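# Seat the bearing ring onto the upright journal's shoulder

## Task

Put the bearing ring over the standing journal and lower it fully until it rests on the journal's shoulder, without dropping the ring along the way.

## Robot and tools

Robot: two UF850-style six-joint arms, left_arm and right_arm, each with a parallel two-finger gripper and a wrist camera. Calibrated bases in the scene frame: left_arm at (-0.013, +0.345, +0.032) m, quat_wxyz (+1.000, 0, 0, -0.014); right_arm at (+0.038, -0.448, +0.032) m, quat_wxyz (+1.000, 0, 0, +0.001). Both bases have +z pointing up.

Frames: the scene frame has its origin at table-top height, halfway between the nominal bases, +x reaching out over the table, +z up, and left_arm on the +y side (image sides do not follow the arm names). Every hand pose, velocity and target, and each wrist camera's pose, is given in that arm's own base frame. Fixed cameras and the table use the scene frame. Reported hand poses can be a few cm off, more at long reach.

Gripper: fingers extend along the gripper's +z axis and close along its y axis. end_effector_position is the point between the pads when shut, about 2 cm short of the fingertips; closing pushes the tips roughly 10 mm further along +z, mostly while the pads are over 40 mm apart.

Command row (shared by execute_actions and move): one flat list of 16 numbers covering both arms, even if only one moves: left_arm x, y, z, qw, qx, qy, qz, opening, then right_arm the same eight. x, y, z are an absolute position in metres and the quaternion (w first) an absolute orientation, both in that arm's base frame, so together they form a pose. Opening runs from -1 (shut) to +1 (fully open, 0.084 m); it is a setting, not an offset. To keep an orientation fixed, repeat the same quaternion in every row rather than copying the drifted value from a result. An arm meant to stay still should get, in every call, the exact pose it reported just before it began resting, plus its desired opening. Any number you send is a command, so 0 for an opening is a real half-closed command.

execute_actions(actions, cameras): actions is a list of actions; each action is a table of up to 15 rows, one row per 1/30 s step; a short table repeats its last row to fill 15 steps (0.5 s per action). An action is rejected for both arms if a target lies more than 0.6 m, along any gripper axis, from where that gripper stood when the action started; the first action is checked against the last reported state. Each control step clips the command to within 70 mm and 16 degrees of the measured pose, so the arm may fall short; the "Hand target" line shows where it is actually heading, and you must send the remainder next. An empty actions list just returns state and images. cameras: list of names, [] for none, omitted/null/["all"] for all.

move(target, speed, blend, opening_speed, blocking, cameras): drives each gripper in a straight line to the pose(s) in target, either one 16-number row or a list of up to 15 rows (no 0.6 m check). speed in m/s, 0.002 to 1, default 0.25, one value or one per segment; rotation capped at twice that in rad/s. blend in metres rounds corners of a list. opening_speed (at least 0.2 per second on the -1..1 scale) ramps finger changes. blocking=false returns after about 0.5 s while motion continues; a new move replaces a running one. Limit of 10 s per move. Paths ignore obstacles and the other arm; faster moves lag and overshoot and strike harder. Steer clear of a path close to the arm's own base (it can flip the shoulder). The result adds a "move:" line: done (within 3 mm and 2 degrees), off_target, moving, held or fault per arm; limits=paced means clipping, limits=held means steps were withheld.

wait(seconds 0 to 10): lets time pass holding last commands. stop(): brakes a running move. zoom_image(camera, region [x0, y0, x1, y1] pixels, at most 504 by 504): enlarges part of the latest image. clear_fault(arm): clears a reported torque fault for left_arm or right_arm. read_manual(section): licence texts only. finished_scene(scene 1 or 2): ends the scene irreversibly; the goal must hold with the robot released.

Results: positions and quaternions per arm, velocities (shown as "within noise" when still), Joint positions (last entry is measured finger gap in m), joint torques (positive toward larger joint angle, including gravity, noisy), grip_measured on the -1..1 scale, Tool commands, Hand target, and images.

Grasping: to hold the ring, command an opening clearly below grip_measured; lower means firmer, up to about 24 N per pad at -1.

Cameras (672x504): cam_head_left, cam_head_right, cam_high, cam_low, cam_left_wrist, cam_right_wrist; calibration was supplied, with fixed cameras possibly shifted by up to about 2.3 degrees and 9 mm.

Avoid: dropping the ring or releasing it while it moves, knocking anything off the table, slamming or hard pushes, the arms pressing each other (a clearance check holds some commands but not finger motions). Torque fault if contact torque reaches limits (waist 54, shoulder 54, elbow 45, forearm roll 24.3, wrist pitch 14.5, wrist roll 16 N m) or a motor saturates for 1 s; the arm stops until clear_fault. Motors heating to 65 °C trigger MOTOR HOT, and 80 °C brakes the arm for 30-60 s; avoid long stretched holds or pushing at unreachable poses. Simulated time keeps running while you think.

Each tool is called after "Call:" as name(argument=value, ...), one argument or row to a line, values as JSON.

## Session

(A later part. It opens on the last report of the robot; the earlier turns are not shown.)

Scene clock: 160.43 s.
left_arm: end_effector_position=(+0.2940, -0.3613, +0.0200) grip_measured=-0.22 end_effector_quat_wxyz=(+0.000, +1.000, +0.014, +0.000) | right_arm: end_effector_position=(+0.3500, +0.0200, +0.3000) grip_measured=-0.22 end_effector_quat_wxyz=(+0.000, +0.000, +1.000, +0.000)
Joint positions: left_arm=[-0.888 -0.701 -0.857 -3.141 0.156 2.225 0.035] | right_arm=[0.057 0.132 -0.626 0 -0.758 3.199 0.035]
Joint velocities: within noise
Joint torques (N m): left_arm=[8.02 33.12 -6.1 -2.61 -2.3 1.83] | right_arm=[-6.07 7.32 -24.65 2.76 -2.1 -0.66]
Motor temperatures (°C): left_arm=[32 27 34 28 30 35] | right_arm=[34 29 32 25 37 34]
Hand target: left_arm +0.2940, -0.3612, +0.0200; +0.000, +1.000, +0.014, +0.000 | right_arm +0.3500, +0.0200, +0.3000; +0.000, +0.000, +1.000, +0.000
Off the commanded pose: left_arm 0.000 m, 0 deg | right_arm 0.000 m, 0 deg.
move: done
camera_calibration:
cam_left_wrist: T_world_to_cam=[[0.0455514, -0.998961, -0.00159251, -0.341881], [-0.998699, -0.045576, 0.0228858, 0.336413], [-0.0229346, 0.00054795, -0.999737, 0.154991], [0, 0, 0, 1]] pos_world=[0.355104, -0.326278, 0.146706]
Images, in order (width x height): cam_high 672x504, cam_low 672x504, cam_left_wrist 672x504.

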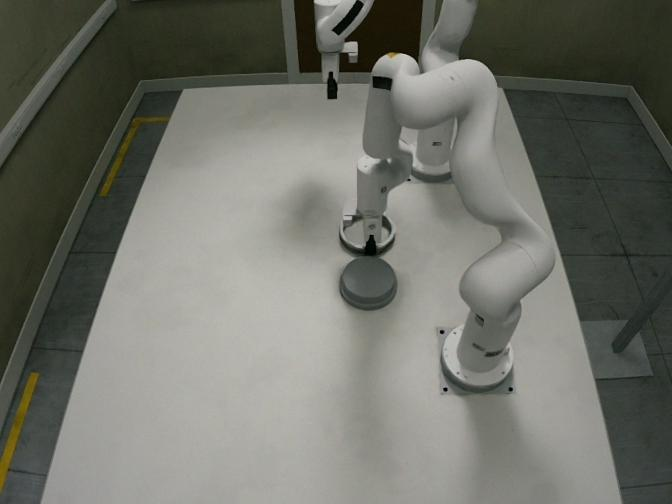

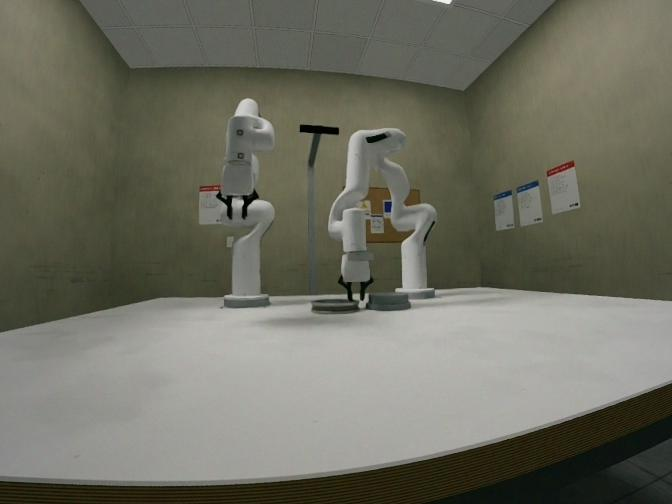

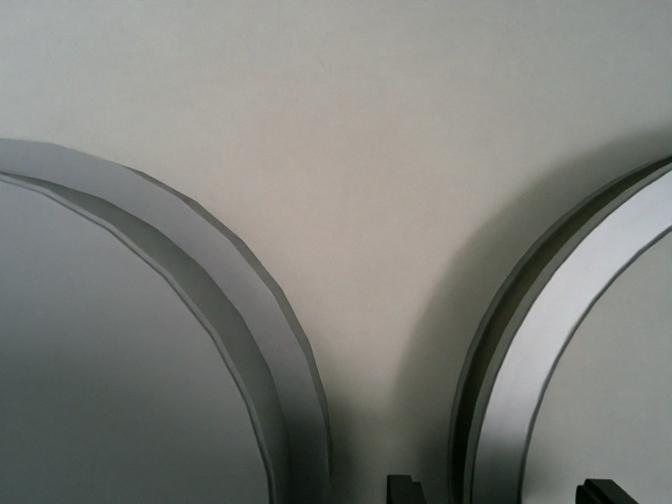

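Call:
move(
  target=[
    [0.294,-0.3612,0.006,0,0.9999,0.014,0,-0.2,0.35,0.02,0.30,0,0,1,0,-0.2],
    [0.294,-0.3612,0.006,0,0.9999,0.014,0,-1,0.35,0.02,0.30,0,0,1,0,-0.2],
  ],
  speed=0.08,
  opening_speed=0.6,
  cameras=["cam_left_wrist","cam_high","cam_low"],
)

Call:
zoom_image(
  camera="cam_low",
  region=[300, 265, 430, 325],
)

Call:
move(
  target=[0.294,-0.3612,0.022,0,0.9999,0.014,0,-1,0.35,0.02,0.30,0,0,1,0,-0.2],
  speed=0.03,
  cameras=["cam_left_wrist","cam_high","cam_low"],
)

Call:
zoom_image(
  camera="cam_low",
  region=[300, 265, 430, 325],
)

Scene clock: 168.47 s.
left_arm: end_effector_position=(+0.2941, -0.3612, +0.0060) grip_measured=-0.72 end_effector_quat_wxyz=(+0.000, +1.000, +0.014, +0.000) | right_arm: end_effector_position=(+0.3500, +0.0200, +0.3000) grip_measured=-0.22 end_effector_quat_wxyz=(+0.000, +0.000, +1.000, +0.000)
Joint positions: left_arm=[-0.888 -0.735 -0.866 -3.142 0.13 2.226 0.012] | right_arm=[0.057 0.132 -0.626 0 -0.758 3.199 0.035]
Joint velocities: within noise
Joint torques (N m): left_arm=[2.39 16.81 -8.01 -1.7 1.17 0.88] | right_arm=[-4.55 10.2 -18.32 1.27 -1.38 -0.71]
Motor temperatures (°C): left_arm=[32 27 34 28 30 35] | right_arm=[34 29 32 25 36 34]
Hand target: left_arm +0.2940, -0.3612, +0.0060; +0.000, +1.000, +0.014, +0.000 | right_arm +0.3500, +0.0200, +0.3000; +0.000, +0.000, +1.000, +0.000
Off the commanded pose: left_arm 0.000 m, 0 deg | right_arm 0.000 m, 0 deg.
move: done
camera_calibration:
cam_left_wrist: T_world_to_cam=[[0.0457539, -0.998952, -0.00139084, -0.341901], [-0.998692, -0.0457738, 0.022792, 0.336685], [-0.0228318, 0.000346198, -0.999739, 0.140892], [0, 0, 0, 1]] pos_world=[0.355104, -0.32618, 0.132706]
Images, in order (width x height): cam_high 672x504, cam_low 672x504, cam_left_wrist 672x504.

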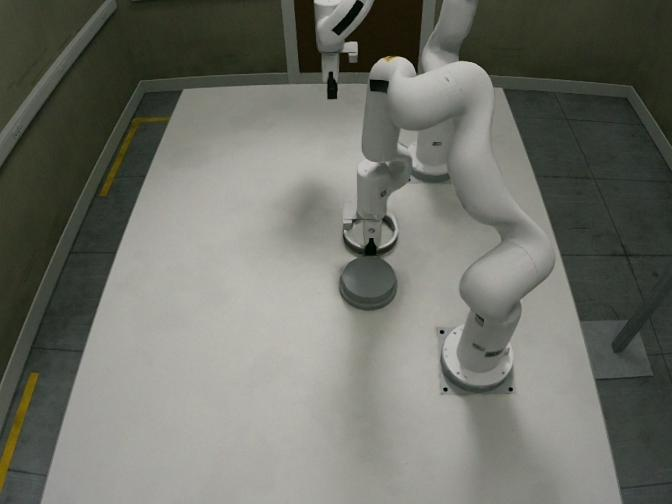

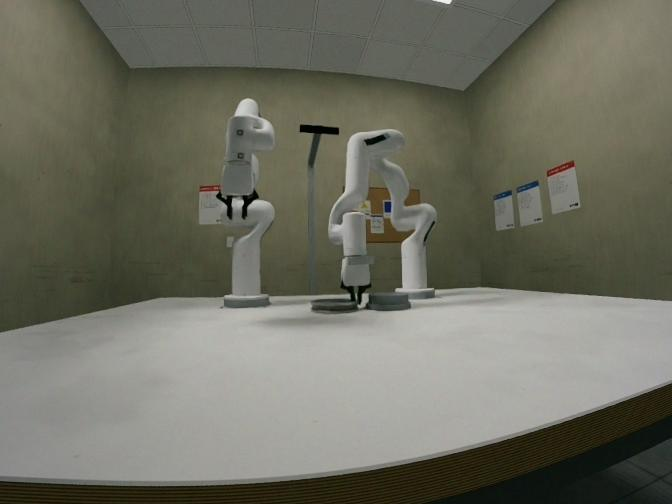

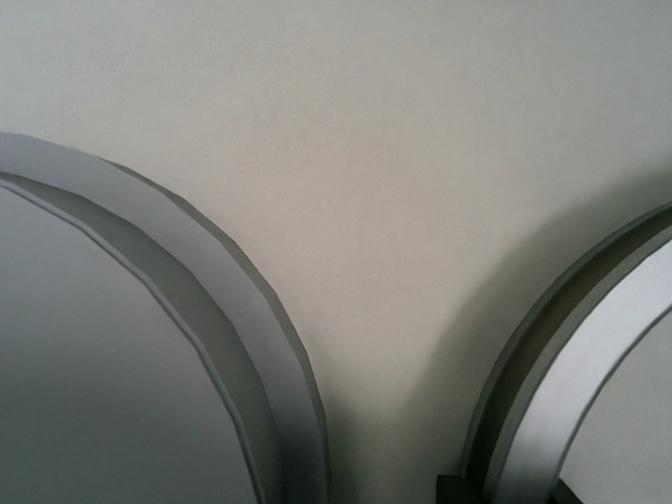

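Scaled by 3.877 from the camera's 672x504 image, which has a finer 960x720 frame.

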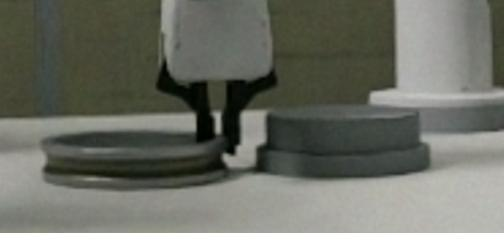

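Scene clock: 169.70 s.
left_arm: end_effector_position=(+0.2940, -0.3612, +0.0221) grip_measured=-0.80 end_effector_quat_wxyz=(+0.000, +1.000, +0.014, +0.000) | right_arm: end_effector_position=(+0.3500, +0.0200, +0.3000) grip_measured=-0.22 end_effector_quat_wxyz=(+0.000, +0.000, +1.000, +0.000)
Joint positions: left_arm=[-0.888 -0.696 -0.855 -3.142 0.16 2.226 0.009] | right_arm=[0.057 0.132 -0.626 0 -0.758 3.199 0.035]
Joint velocities: within noise
Joint torques (N m): left_arm=[-5.25 21.04 -6.09 -2.2 -0.24 -0.48] | right_arm=[-5.23 10.86 -18 1.39 -1 -0.9]
Motor temperatures (°C): left_arm=[32 27 34 28 30 35] | right_arm=[34 29 32 25 36 34]
Hand target: left_arm +0.2940, -0.3612, +0.0220; +0.000, +1.000, +0.014, +0.000 | right_arm +0.3500, +0.0200, +0.3000; +0.000, +0.000, +1.000, +0.000
Off the commanded pose: left_arm 0.000 m, 0 deg | right_arm 0.000 m, 0 deg.
move: done
camera_calibration:
cam_left_wrist: T_world_to_cam=[[0.0456526, -0.998956, -0.00149395, -0.341828], [-0.998694, -0.0456748, 0.0228889, 0.336336], [-0.0229332, 0.000447064, -0.999737, 0.157057], [0, 0, 0, 1]] pos_world=[0.355104, -0.326179, 0.148806]
Images, in order (width x height): cam_high 672x504, cam_low 672x504, cam_left_wrist 672x504.

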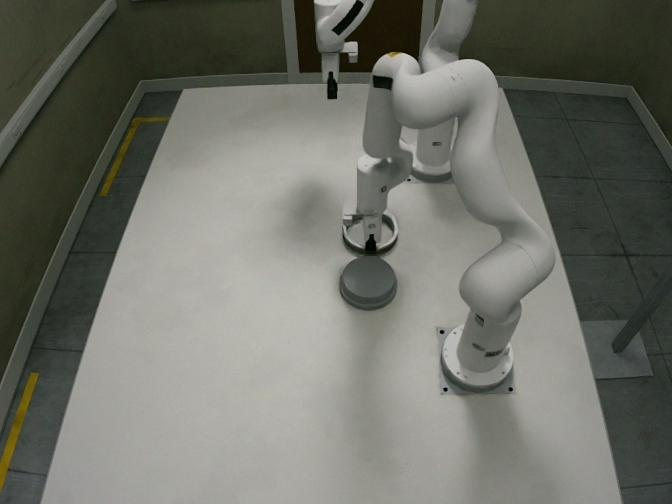

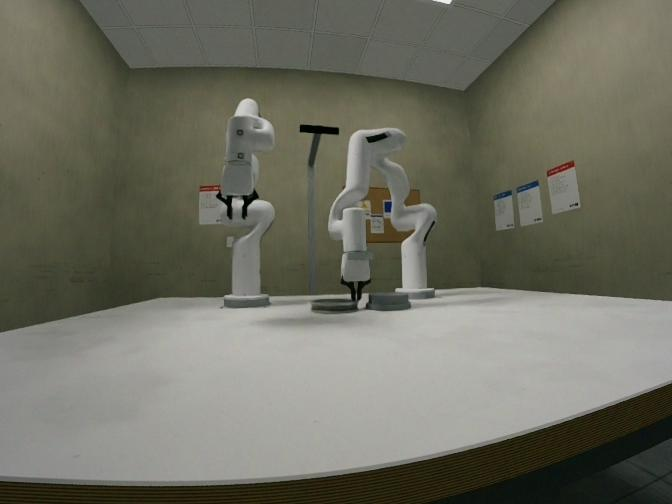

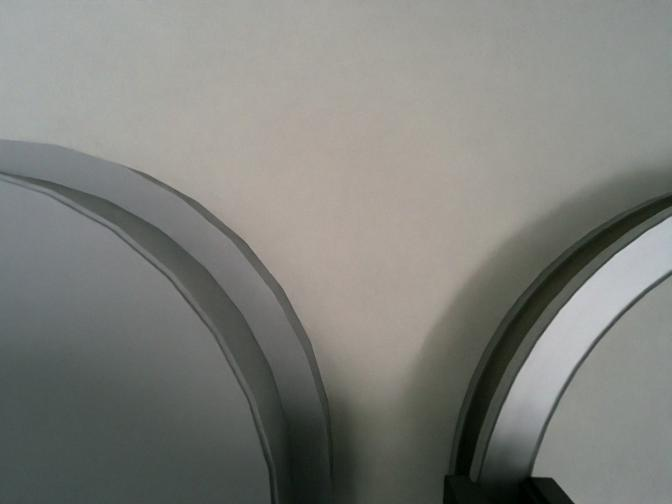

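Scaled by 3.877 from the camera's 672x504 image, which has a finer 960x720 frame.

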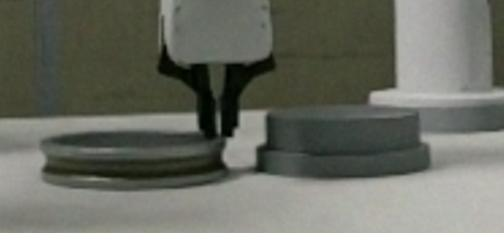

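Call:
move(
  target=[
    [0.294,-0.3612,0.022,0,0.9999,0.014,0,-0.2,0.35,0.02,0.30,0,0,1,0,-0.2],
    [0.294,-0.3612,0.18,0,0.9999,0.014,0,-0.2,0.35,0.02,0.30,0,0,1,0,-0.2],
  ],
  cameras=["cam_left_wrist"],
)

Scene clock: 223.27 s.
left_arm: end_effector_position=(+0.2940, -0.3612, +0.1799) grip_measured=-0.22 end_effector_quat_wxyz=(+0.000, +1.000, +0.014, +0.000) | right_arm: end_effector_position=(+0.3500, +0.0200, +0.3000) grip_measured=-0.22 end_effector_quat_wxyz=(+0.000, +0.000, +1.000, +0.000)
Joint positions: left_arm=[-0.888 -0.35 -0.837 -3.142 0.488 2.226 0.035] | right_arm=[0.057 0.132 -0.626 0 -0.758 3.199 0.035]
Joint velocities: within noise
Joint torques (N m): left_arm=[-4.72 28.12 -17.75 -2.08 2.17 -0.49] | right_arm=[-3.69 13.19 -17.51 0.57 -0.3 -0.61]
Motor temperatures (°C): left_arm=[32 26 33 28 31 35] | right_arm=[33 29 32 25 36 33]
Hand target: left_arm +0.2940, -0.3612, +0.1800; +0.000, +1.000, +0.014, +0.000 | right_arm +0.3500, +0.0200, +0.3000; +0.000, +0.000, +1.000, +0.000
Off the commanded pose: left_arm 0.000 m, 0 deg | right_arm 0.000 m, 0 deg.
move: done
camera_calibration:
cam_left_wrist: T_world_to_cam=[[0.045751, -0.998952, -0.00159514, -0.341595], [-0.99869, -0.0457755, 0.0228827, 0.332691], [-0.0229318, 0.000546146, -0.999737, 0.314847], [0, 0, 0, 1]] pos_world=[0.355104, -0.326179, 0.306606]
Images, in order (width x height): cam_left_wrist 672x504.

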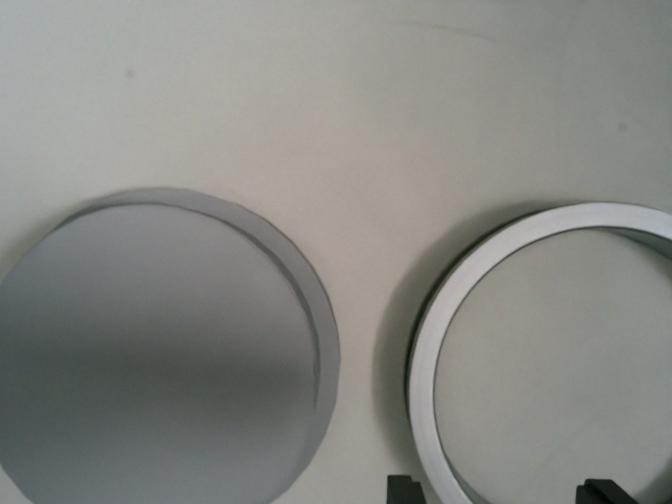

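Call:
move(
  target=[
    [0.294,-0.3612,0.18,0,0.9999,0.014,0,-0.2,0.35,-0.1,0.30,0,0,1,0,-0.2],
    [0.3754,-0.333,0.1956,-0.1109,0.9285,-0.3254,0.1405,-0.2,0.35,-0.2,0.30,0,0,1,0,-0.2],
    [0.4465,-0.3673,0.2334,-0.205,0.7158,-0.6151,0.2596,-0.2,0.35,-0.2,0.30,0,0,1,0,-0.2],
    [0.4656,-0.4439,0.2712,-0.2678,0.3941,-0.8112,0.3392,-0.2,0.35,-0.2,0.30,0,0,1,0,-0.2],
    [0.4215,-0.5179,0.2869,-0.2899,0.0124,-0.8839,0.3671,-0.2,0.35,-0.2,0.30,0,0,1,0,-0.2],
  ],
  blend=[0, 0.02, 0.02, 0.02, 0],
  speed=0.35,
  cameras=["cam_head_left"],
)

Scene clock: 261.47 s.
left_arm: end_effector_position=(+0.4215, -0.5179, +0.2869) grip_measured=-0.22 end_effector_quat_wxyz=(+0.290, -0.012, +0.884, -0.367) | right_arm: end_effector_position=(+0.3500, -0.2000, +0.3000) grip_measured=-0.22 end_effector_quat_wxyz=(+0.000, +0.000, +1.000, +0.000)
Joint positions: left_arm=[-0.887 -0.349 -0.837 0.001 0.485 2.225 0.035] | right_arm=[-0.519 -0.008 -0.758 0 -0.75 2.622 0.035]
Joint velocities: within noise
Joint torques (N m): left_arm=[8.73 13.27 -18.61 3.16 0.69 -1.53] | right_arm=[-5.29 9.72 -26.84 2.06 -2.23 -0.73]
Motor temperatures (°C): left_arm=[32 27 34 28 30 35] | right_arm=[33 29 32 25 36 33]
Hand target: left_arm +0.4215, -0.5179, +0.2869; +0.290, -0.012, +0.884, -0.367 | right_arm +0.3500, -0.2000, +0.3000; +0.000, +0.000, +1.000, +0.000
Off the commanded pose: left_arm 0.000 m, 0 deg | right_arm 0.000 m, 0 deg.
move: done
Images, in order (width x height): cam_head_left 672x504.

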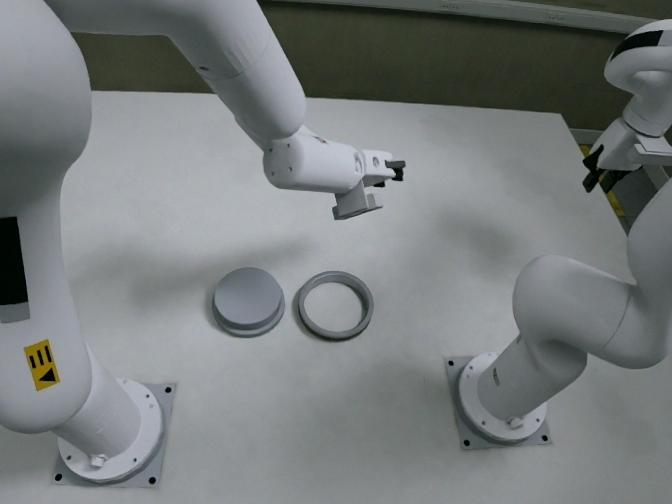

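Call:
move(
  target=[
    [0.366,-0.4498,0.208,0.1494,-0.0134,0.9706,-0.1891,-0.2,0.35,-0.2,0.30,0,0,1,0,-0.2],
    [0.294,-0.3612,0.18,0,-0.014,0.9999,0,-0.2,0.35,-0.2,0.30,0,0,1,0,-0.2],
  ],
  blend=[0.02, 0],
  cameras=["cam_left_wrist"],
)

Scene clock: 268.93 s.
left_arm: end_effector_position=(+0.2940, -0.3612, +0.1800) grip_measured=-0.22 end_effector_quat_wxyz=(+0.000, -0.014, +1.000, +0.000) | right_arm: end_effector_position=(+0.3500, -0.2000, +0.3000) grip_measured=-0.22 end_effector_quat_wxyz=(+0.000, +0.000, +1.000, +0.000)
Joint positions: left_arm=[-0.888 -0.349 -0.837 0 -0.488 2.226 0.035] | right_arm=[-0.519 -0.008 -0.758 0 -0.75 2.622 0.035]
Joint velocities: within noise
Joint torques (N m): left_arm=[7.92 12.27 -17.51 -1.84 -2.47 1.74] | right_arm=[-4.46 13.96 -17.66 0.83 -2.34 -0.71]
Motor temperatures (°C): left_arm=[32 26 34 28 30 35] | right_arm=[33 29 32 25 36 33]
Hand target: left_arm +0.2940, -0.3612, +0.1800; +0.000, -0.014, +1.000, +0.000 | right_arm +0.3500, -0.2000, +0.3000; +0.000, +0.000, +1.000, +0.000
Off the commanded pose: left_arm 0.000 m, 0 deg | right_arm 0.000 m, 0 deg.
move: done
camera_calibration:
cam_left_wrist: T_world_to_cam=[[-0.0457477, 0.998951, -0.00180399, 0.407014], [0.998685, 0.0457772, 0.0230733, -0.22153], [0.0231317, -0.000746071, -0.999732, 0.300942], [0, 0, 0, 1]] pos_world=[0.232897, -0.396222, 0.306707]
Images, in order (width x height): cam_left_wrist 672x504.

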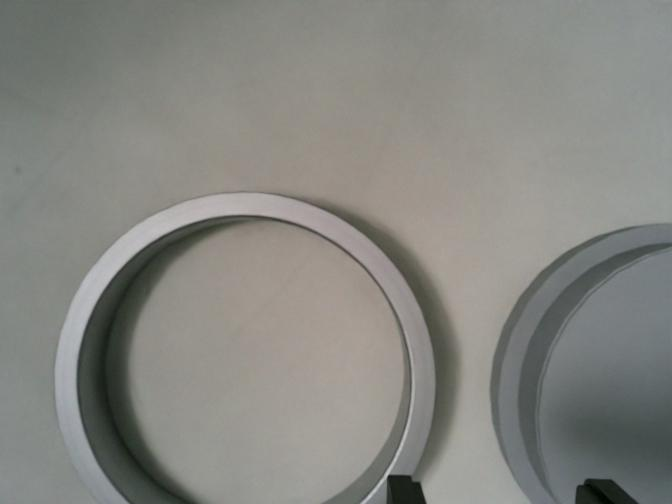

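Call:
move(
  target=[
    [0.294,-0.361,0.07,0,-0.014,0.9999,0,-0.2,0.3,0.18,0.20,0,0,1,0,-0.2],
    [0.294,-0.361,0.03,0,-0.014,0.9999,0,-0.2,0.236,0.262,0.04,0,0,1,0,-0.2],
  ],
  speed=0.25,
)

Scene clock: 285.93 s.
left_arm: end_effector_position=(+0.2940, -0.3610, +0.0300) grip_measured=-0.22 end_effector_quat_wxyz=(+0.000, -0.014, +1.000, +0.000) | right_arm: end_effector_position=(+0.2360, +0.2620, +0.0400) grip_measured=-0.22 end_effector_quat_wxyz=(-0.001, +0.000, +1.000, +0.001)
Joint positions: left_arm=[-0.887 -0.676 -0.85 0 -0.174 2.226 0.035] | right_arm=[0.837 -0.505 -0.538 0.046 -0.033 3.932 0.035]
Joint velocities: within noise
Joint torques (N m): left_arm=[8.3 16.02 -12.96 2.36 1.99 1.36] | right_arm=[5.84 14.11 -20.73 -4 2.98 1.37]
Motor temperatures (°C): left_arm=[32 26 34 28 30 35] | right_arm=[33 29 32 25 36 33]
Hand target: left_arm +0.2940, -0.3610, +0.0300; +0.000, -0.014, +1.000, +0.000 | right_arm +0.2360, +0.2620, +0.0400; -0.001, +0.000, +1.000, +0.001
Off the commanded pose: left_arm 0.000 m, 0 deg | right_arm 0.000 m, 0 deg.
move: done
camera_calibration:
cam_left_wrist: T_world_to_cam=[[-0.0457494, 0.998952, -0.00159512, 0.40651], [0.99869, 0.0457739, 0.0228828, -0.21805], [0.0229318, -0.00054616, -0.999737, 0.151108], [0, 0, 0, 1]] pos_world=[0.232896, -0.396021, 0.156706]
cam_right_wrist: T_world_to_cam=[[-0.00157061, 0.999998, 0.00106813, -0.22723], [0.999884, 0.00155422, 0.0151767, -0.170795], [0.015175, 0.00109185, -0.999884, 0.166328], [0, 0, 0, 1]] pos_world=[0.167895, 0.227313, 0.169144]

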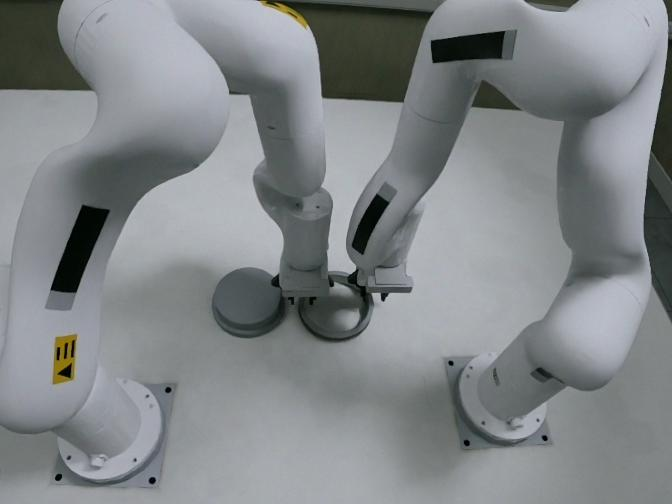

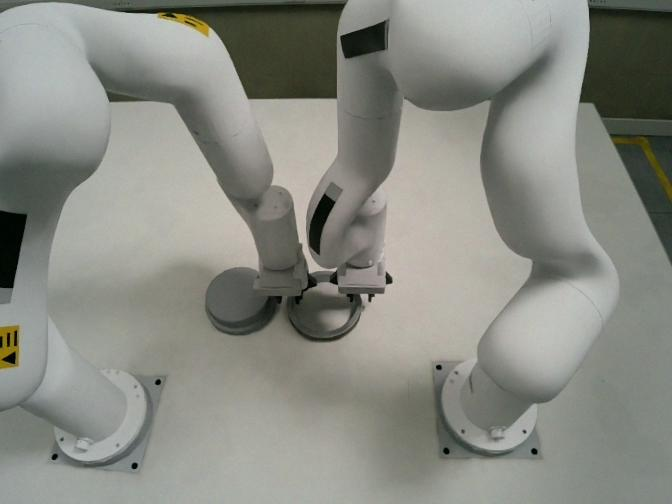

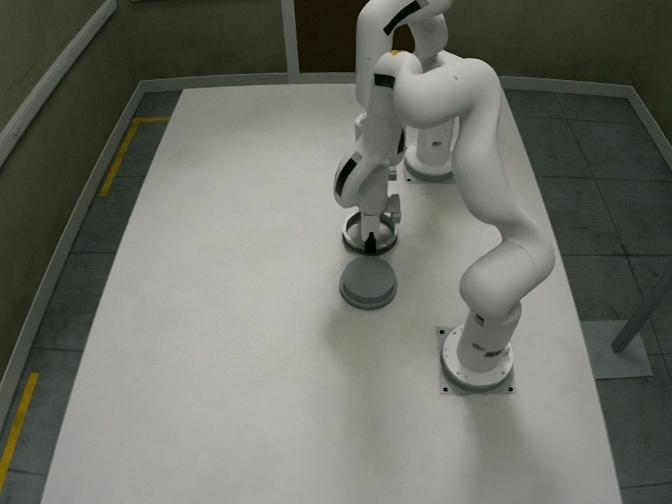

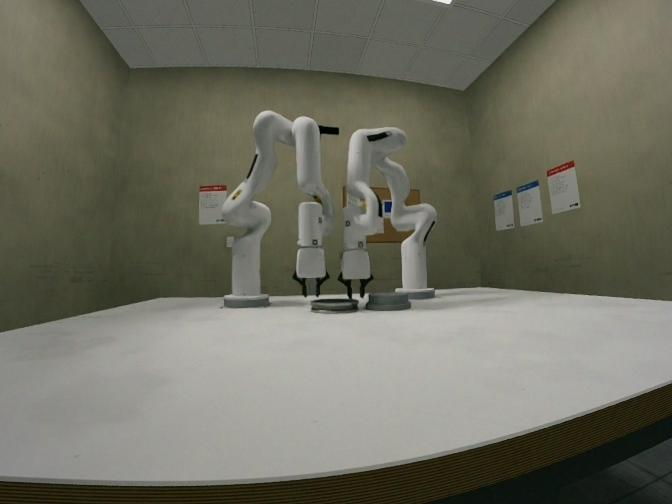

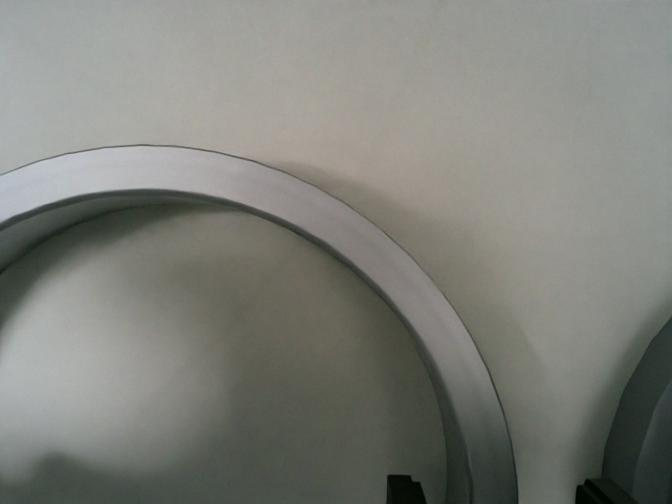

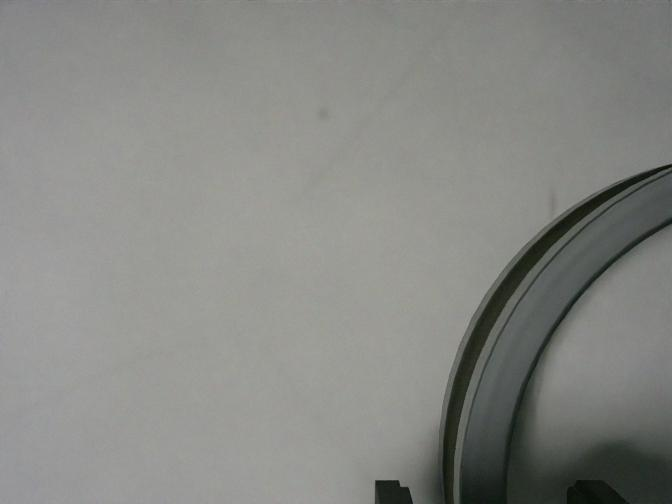

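Call:
move(
  target=[
    [0.294,-0.361,-0.002,0,-0.014,0.9999,0,-0.2,0.236,0.261,0.005,0,0,1,0,-0.2],
    [0.294,-0.361,-0.002,0,-0.014,0.9999,0,-1,0.236,0.261,0.005,0,0,1,0,-1],
  ],
  speed=0.08,
  opening_speed=0.6,
  cameras=["cam_left_wrist","cam_right_wrist","cam_low"],
)

Call:
move(
  target=[0.294,-0.361,0.018,0,-0.014,0.9999,0,-1,0.236,0.261,0.025,0,0,1,0,-1],
  speed=0.03,
  cameras=["cam_left_wrist","cam_right_wrist","cam_low"],
)

Call:
zoom_image(
  camera="cam_low",
  region=[290, 265, 420, 325],
)

Scene clock: 295.10 s.
left_arm: end_effector_position=(+0.2943, -0.3613, -0.0020) grip_measured=-0.66 end_effector_quat_wxyz=(+0.001, -0.014, +1.000, -0.001) | right_arm: end_effector_position=(+0.2363, +0.2614, +0.0050) grip_measured=-0.71 end_effector_quat_wxyz=(+0.001, +0.000, +1.000, +0.001)
Joint positions: left_arm=[-0.887 -0.754 -0.871 0 -0.115 2.226 0.015] | right_arm=[0.836 -0.614 -0.561 0.001 0.054 3.977 0.013]
Joint velocities: within noise
Joint torques (N m): left_arm=[7.5 17.03 15.05 2.07 -12.35 -1.24] | right_arm=[-17.42 17.1 25.77 -2.93 -11.13 1.65]
Motor temperatures (°C): left_arm=[32 26 34 28 30 35] | right_arm=[33 29 32 25 36 33]
Hand target: left_arm +0.2940, -0.3610, -0.0020; +0.000, -0.014, +1.000, +0.000 | right_arm +0.2360, +0.2610, +0.0050; +0.000, +0.000, +1.000, +0.000
Off the commanded pose: left_arm 0.000 m, 0 deg | right_arm 0.000 m, 0 deg.
move: done
camera_calibration:
cam_left_wrist: T_world_to_cam=[[-0.0457307, 0.998949, -0.00294353, 0.406733], [0.998665, 0.0457881, 0.0239218, -0.217534], [0.0240314, -0.00184564, -0.99971, 0.118243], [0, 0, 0, 1]] pos_world=[0.233002, -0.396127, 0.12461]
cam_right_wrist: T_world_to_cam=[[-0.00157458, 0.999998, 0.00116484, -0.226605], [0.99985, 0.00155422, 0.017278, -0.170639], [0.0172761, 0.00119187, -0.99985, 0.13085], [0, 0, 0, 1]] pos_world=[0.167996, 0.226714, 0.134042]
Images, in order (width x height): cam_low 672x504, cam_left_wrist 672x504, cam_right_wrist 672x504.

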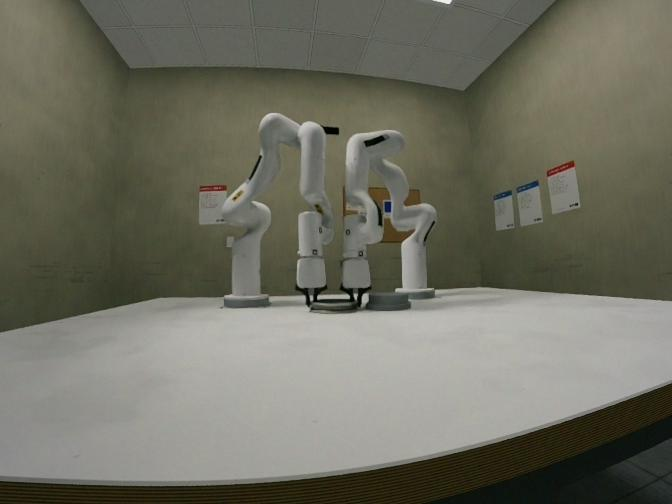

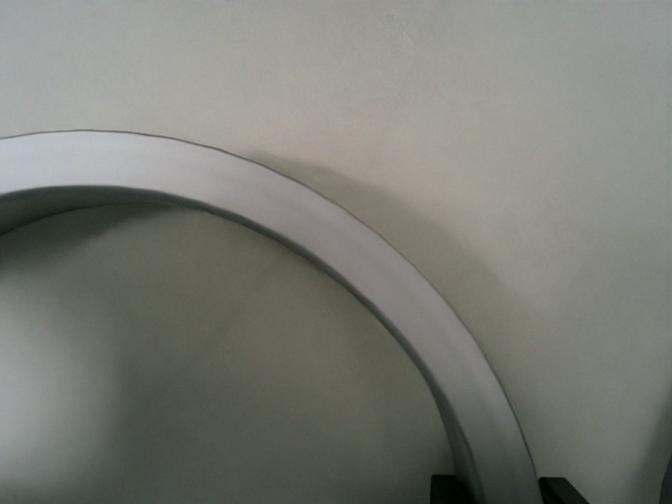

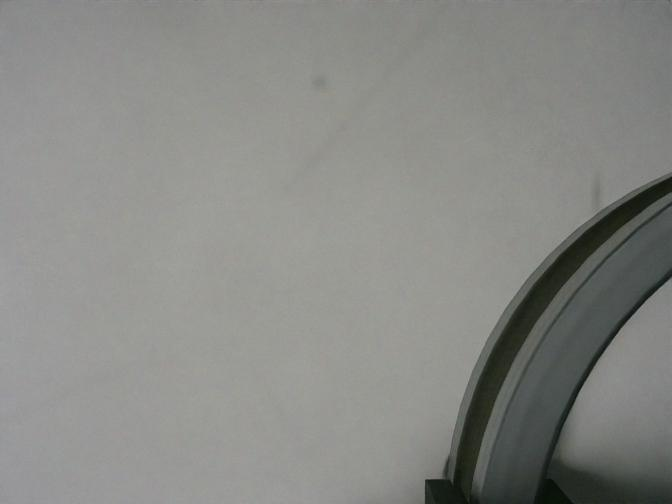

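Scene clock: 296.23 s.
left_arm: end_effector_position=(+0.2937, -0.3607, +0.0178) grip_measured=-0.74 end_effector_quat_wxyz=(+0.000, -0.014, +1.000, +0.000) | right_arm: end_effector_position=(+0.2358, +0.2607, +0.0248) grip_measured=-1.00 end_effector_quat_wxyz=(+0.000, +0.000, +1.000, +0.000)
Joint positions: left_arm=[-0.887 -0.706 -0.857 0 -0.152 2.226 0.012] | right_arm=[0.835 -0.551 -0.545 0 0.005 3.977 0]
Joint velocities: within noise
Joint torques (N m): left_arm=[7.13 34.96 -12.92 2.15 -0.47 -0.95] | right_arm=[3.77 32.12 -8.64 -3.21 -2.39 1.07]
Motor temperatures (°C): left_arm=[32 26 34 28 31 35] | right_arm=[33 29 32 25 37 33]
Hand target: left_arm +0.2940, -0.3610, +0.0180; +0.000, -0.014, +1.000, +0.000 | right_arm +0.2360, +0.2610, +0.0250; +0.000, +0.000, +1.000, +0.000
Off the commanded pose: left_arm 0.000 m, 0 deg | right_arm 0.000 m, 0 deg.
move: done
camera_calibration:
cam_left_wrist: T_world_to_cam=[[-0.0457656, 0.998952, -0.000564496, 0.406132], [0.998705, 0.0457669, 0.0222294, -0.217488], [0.0222319, 0.000453577, -0.999753, 0.139475], [0, 0, 0, 1]] pos_world=[0.232693, -0.395815, 0.144504]
cam_right_wrist: T_world_to_cam=[[-0.00134085, 0.999999, -0.000728807, -0.225875], [0.999878, 0.00135204, 0.015574, -0.170279], [0.015575, -0.000707835, -0.999878, 0.151578], [0, 0, 0, 1]] pos_world=[0.167594, 0.226213, 0.154047]
Images, in order (width x height): cam_low 672x504, cam_left_wrist 672x504, cam_right_wrist 672x504.

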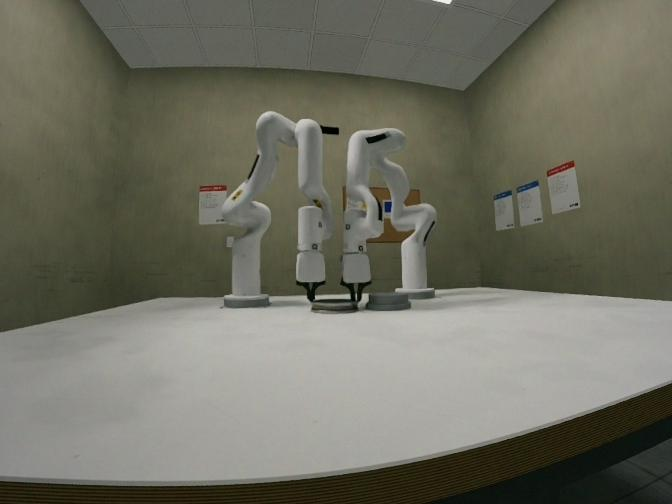

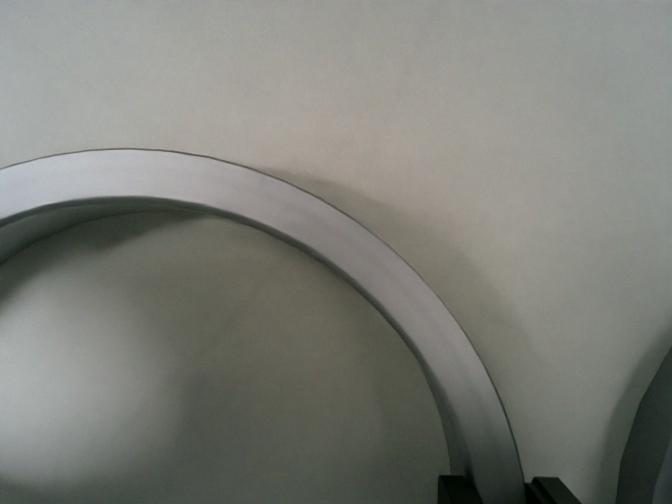

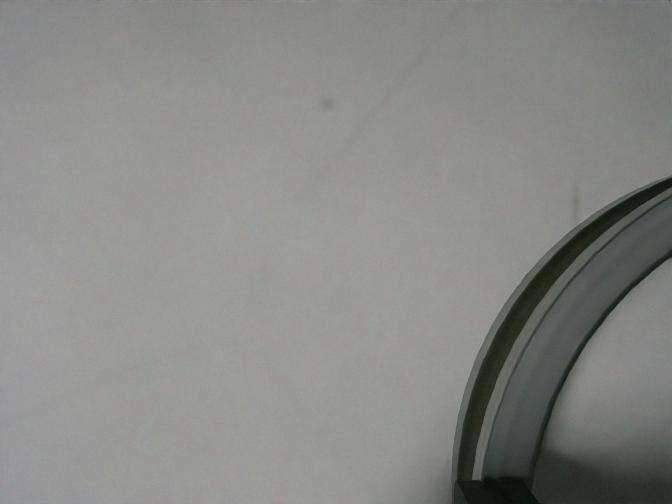

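Scaled by 3.877 from the camera's 672x504 image, which has a finer 960x720 frame.

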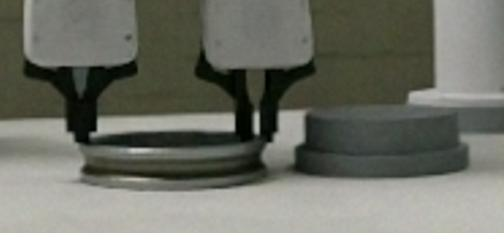

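Call:
move(
  target=[
    [0.294,-0.361,0.018,0,-0.014,0.9999,0,-0.2,0.236,0.261,0.025,0,0,1,0,-0.2],
    [0.294,-0.361,0.18,0,-0.014,0.9999,0,-0.2,0.236,0.241,0.15,0,0,1,0,-0.2],
    [0.294,-0.361,0.18,0,-0.014,0.9999,0,-0.2,0.236,0.12,0.10,0.4056,-0.579,-0.579,-0.4056,-0.2],
  ],
  cameras=["cam_right_wrist","cam_head_right","cam_low"],
)

Scene clock: 337.50 s.
left_arm: end_effector_position=(+0.2940, -0.3610, +0.1800) grip_measured=-0.22 end_effector_quat_wxyz=(+0.000, -0.014, +1.000, +0.000) | right_arm: end_effector_position=(+0.2360, +0.1200, +0.1000) grip_measured=-0.21 end_effector_quat_wxyz=(-0.406, +0.579, +0.579, +0.406)
Joint positions: left_arm=[-0.887 -0.349 -0.837 0 -0.488 2.226 0.035] | right_arm=[-0.435 -0.803 -0.42 1.297 -1.087 2.748 0.035]
Joint velocities: within noise
Joint torques (N m): left_arm=[4.89 27.62 -13.04 -0.99 -1.79 1.77] | right_arm=[-5.16 14.88 -10.44 -4.86 -4.54 1.34]
Motor temperatures (°C): left_arm=[32 27 34 28 30 35] | right_arm=[33 30 31 25 37 33]
Hand target: left_arm +0.2940, -0.3610, +0.1800; +0.000, -0.014, +1.000, +0.000 | right_arm +0.2360, +0.1200, +0.1000; -0.406, +0.579, +0.579, +0.406
Off the commanded pose: left_arm 0.000 m, 0 deg | right_arm 0.000 m, 0 deg.
move: done
camera_calibration:
cam_right_wrist: T_world_to_cam=[[0.999998, 0.000762671, 0.00169193, -0.201881], [0.00185271, -0.35695, -0.934122, 0.202018], [-0.000108494, 0.934123, -0.356951, 0.0538498], [0, 0, 0, 1]] pos_world=[0.201513, 0.0219618, 0.208272]
Images, in order (width x height): cam_head_right 672x504, cam_low 672x504, cam_right_wrist 672x504.

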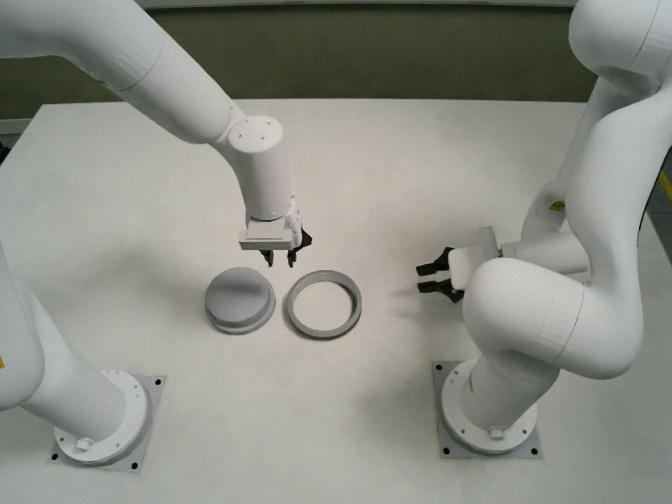

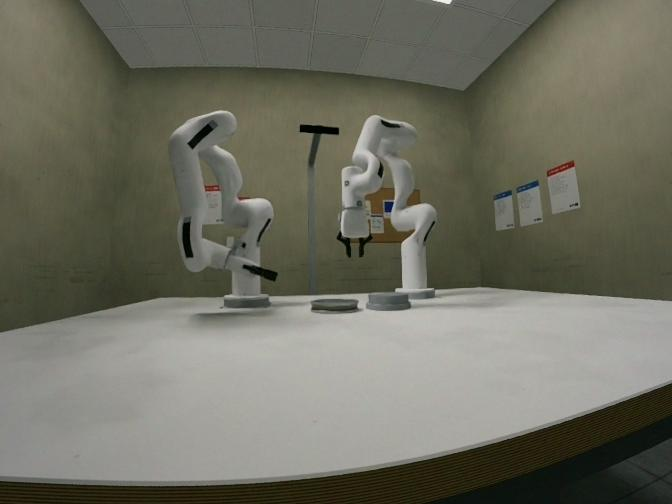

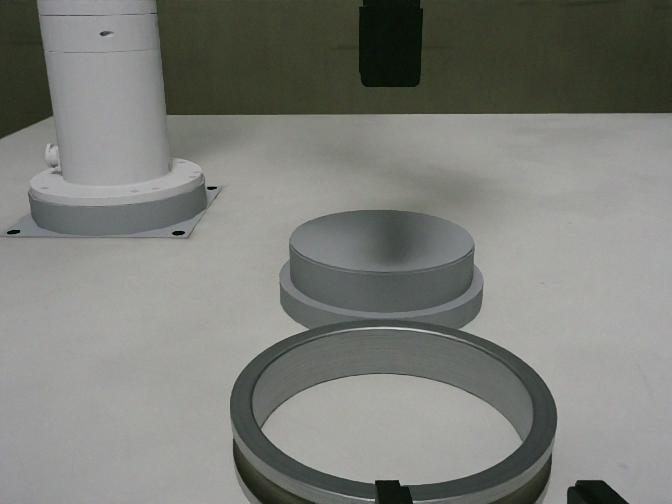

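Call:
zoom_image(
  camera="cam_right_wrist",
  region=[210, 380, 330, 504],
)

Call:
zoom_image(
  camera="cam_right_wrist",
  region=[260, 190, 500, 340],
)

Scaled by 4.065 from the camera's 672x504 image, which has a finer 960x720 frame.

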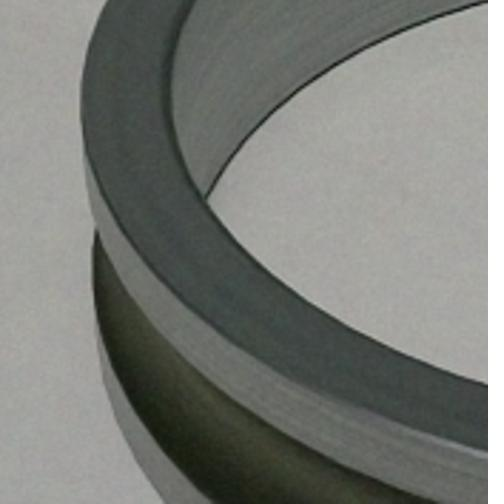

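Scaled by 2.100 from the camera's 672x504 image, which has a finer 960x720 frame.

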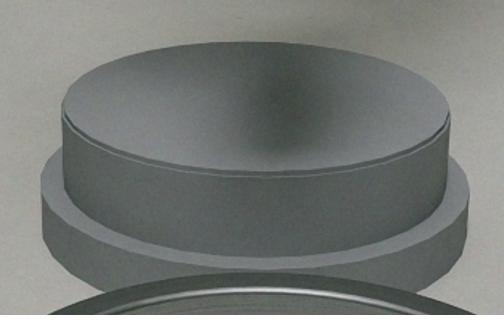

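Call:
move(
  target=[0.294,-0.361,0.18,0,-0.014,0.9999,0,-0.43,0.236,0.12,0.12,0,0,0.9239,0.3827,-0.43],
  cameras=["cam_right_wrist","cam_left_wrist","cam_head_left"],
)

Scene clock: 365.87 s.
left_arm: end_effector_position=(+0.2940, -0.3610, +0.1800) grip_measured=-0.45 end_effector_quat_wxyz=(+0.000, -0.014, +1.000, +0.000) | right_arm: end_effector_position=(+0.2360, +0.1200, +0.1200) grip_measured=-0.45 end_effector_quat_wxyz=(+0.000, +0.000, +0.924, +0.383)
Joint positions: left_arm=[-0.887 -0.349 -0.837 0 -0.488 2.226 0.024] | right_arm=[-0.22 -0.345 -0.253 1.443 -0.769 1.44 0.024]
Joint velocities: within noise
Joint torques (N m): left_arm=[4.3 23.97 -12.81 0.22 -0.62 1.56] | right_arm=[-1.44 25.53 0.04 2.79 1.5 -0.8]
Motor temperatures (°C): left_arm=[31 27 34 28 30 35] | right_arm=[33 29 31 25 37 33]
Hand target: left_arm +0.2940, -0.3610, +0.1800; +0.000, -0.014, +1.000, +0.000 | right_arm +0.2360, +0.1200, +0.1200; +0.000, +0.000, +0.924, +0.383
Off the commanded pose: left_arm 0.000 m, 0 deg | right_arm 0.000 m, 0 deg.
move: done
camera_calibration:
cam_left_wrist: T_world_to_cam=[[-0.045751, 0.998952, -0.00159514, 0.40675], [0.99869, 0.0457755, 0.0228827, -0.221481], [0.0229318, -0.000546146, -0.999737, 0.301068], [0, 0, 0, 1]] pos_world=[0.232896, -0.396021, 0.306706]
cam_right_wrist: T_world_to_cam=[[-0.00154327, 0.707134, 0.707078, -0.134886], [0.999871, -0.0102049, 0.012388, -0.170045], [0.0159756, 0.707006, -0.707027, 0.126434], [0, 0, 0, 1]] pos_world=[0.167795, 0.00425771, 0.186873]
Images, in order (width x height): cam_head_left 672x504, cam_left_wrist 672x504, cam_right_wrist 672x504.

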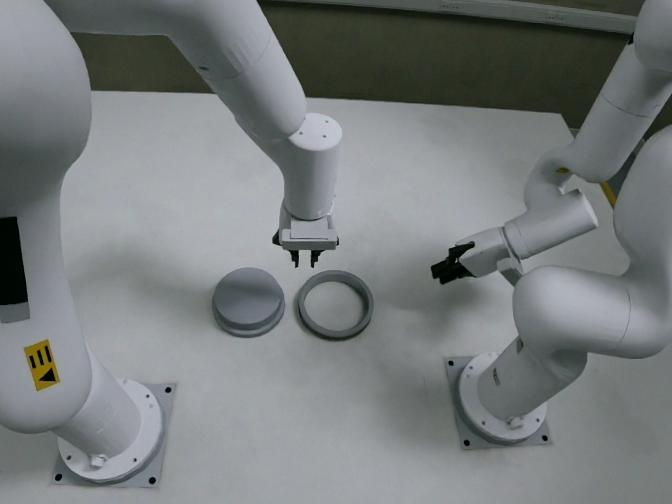

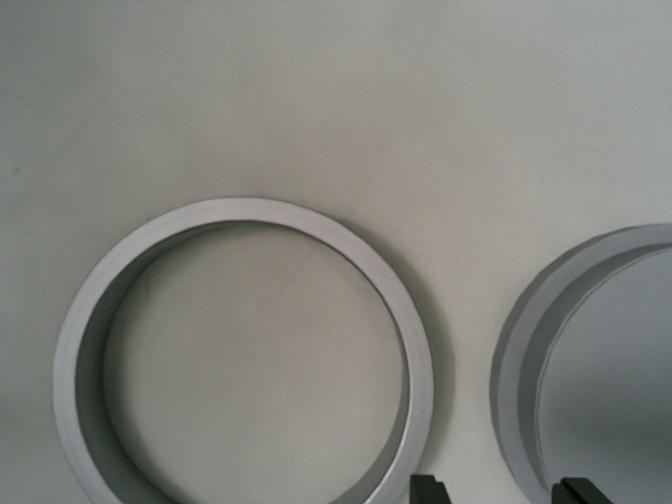

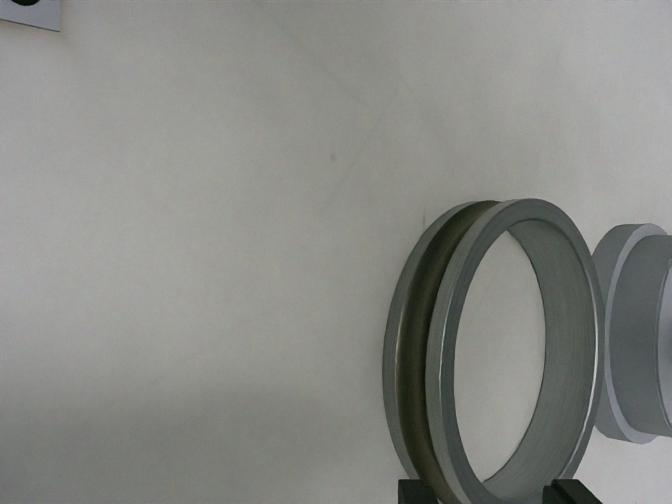

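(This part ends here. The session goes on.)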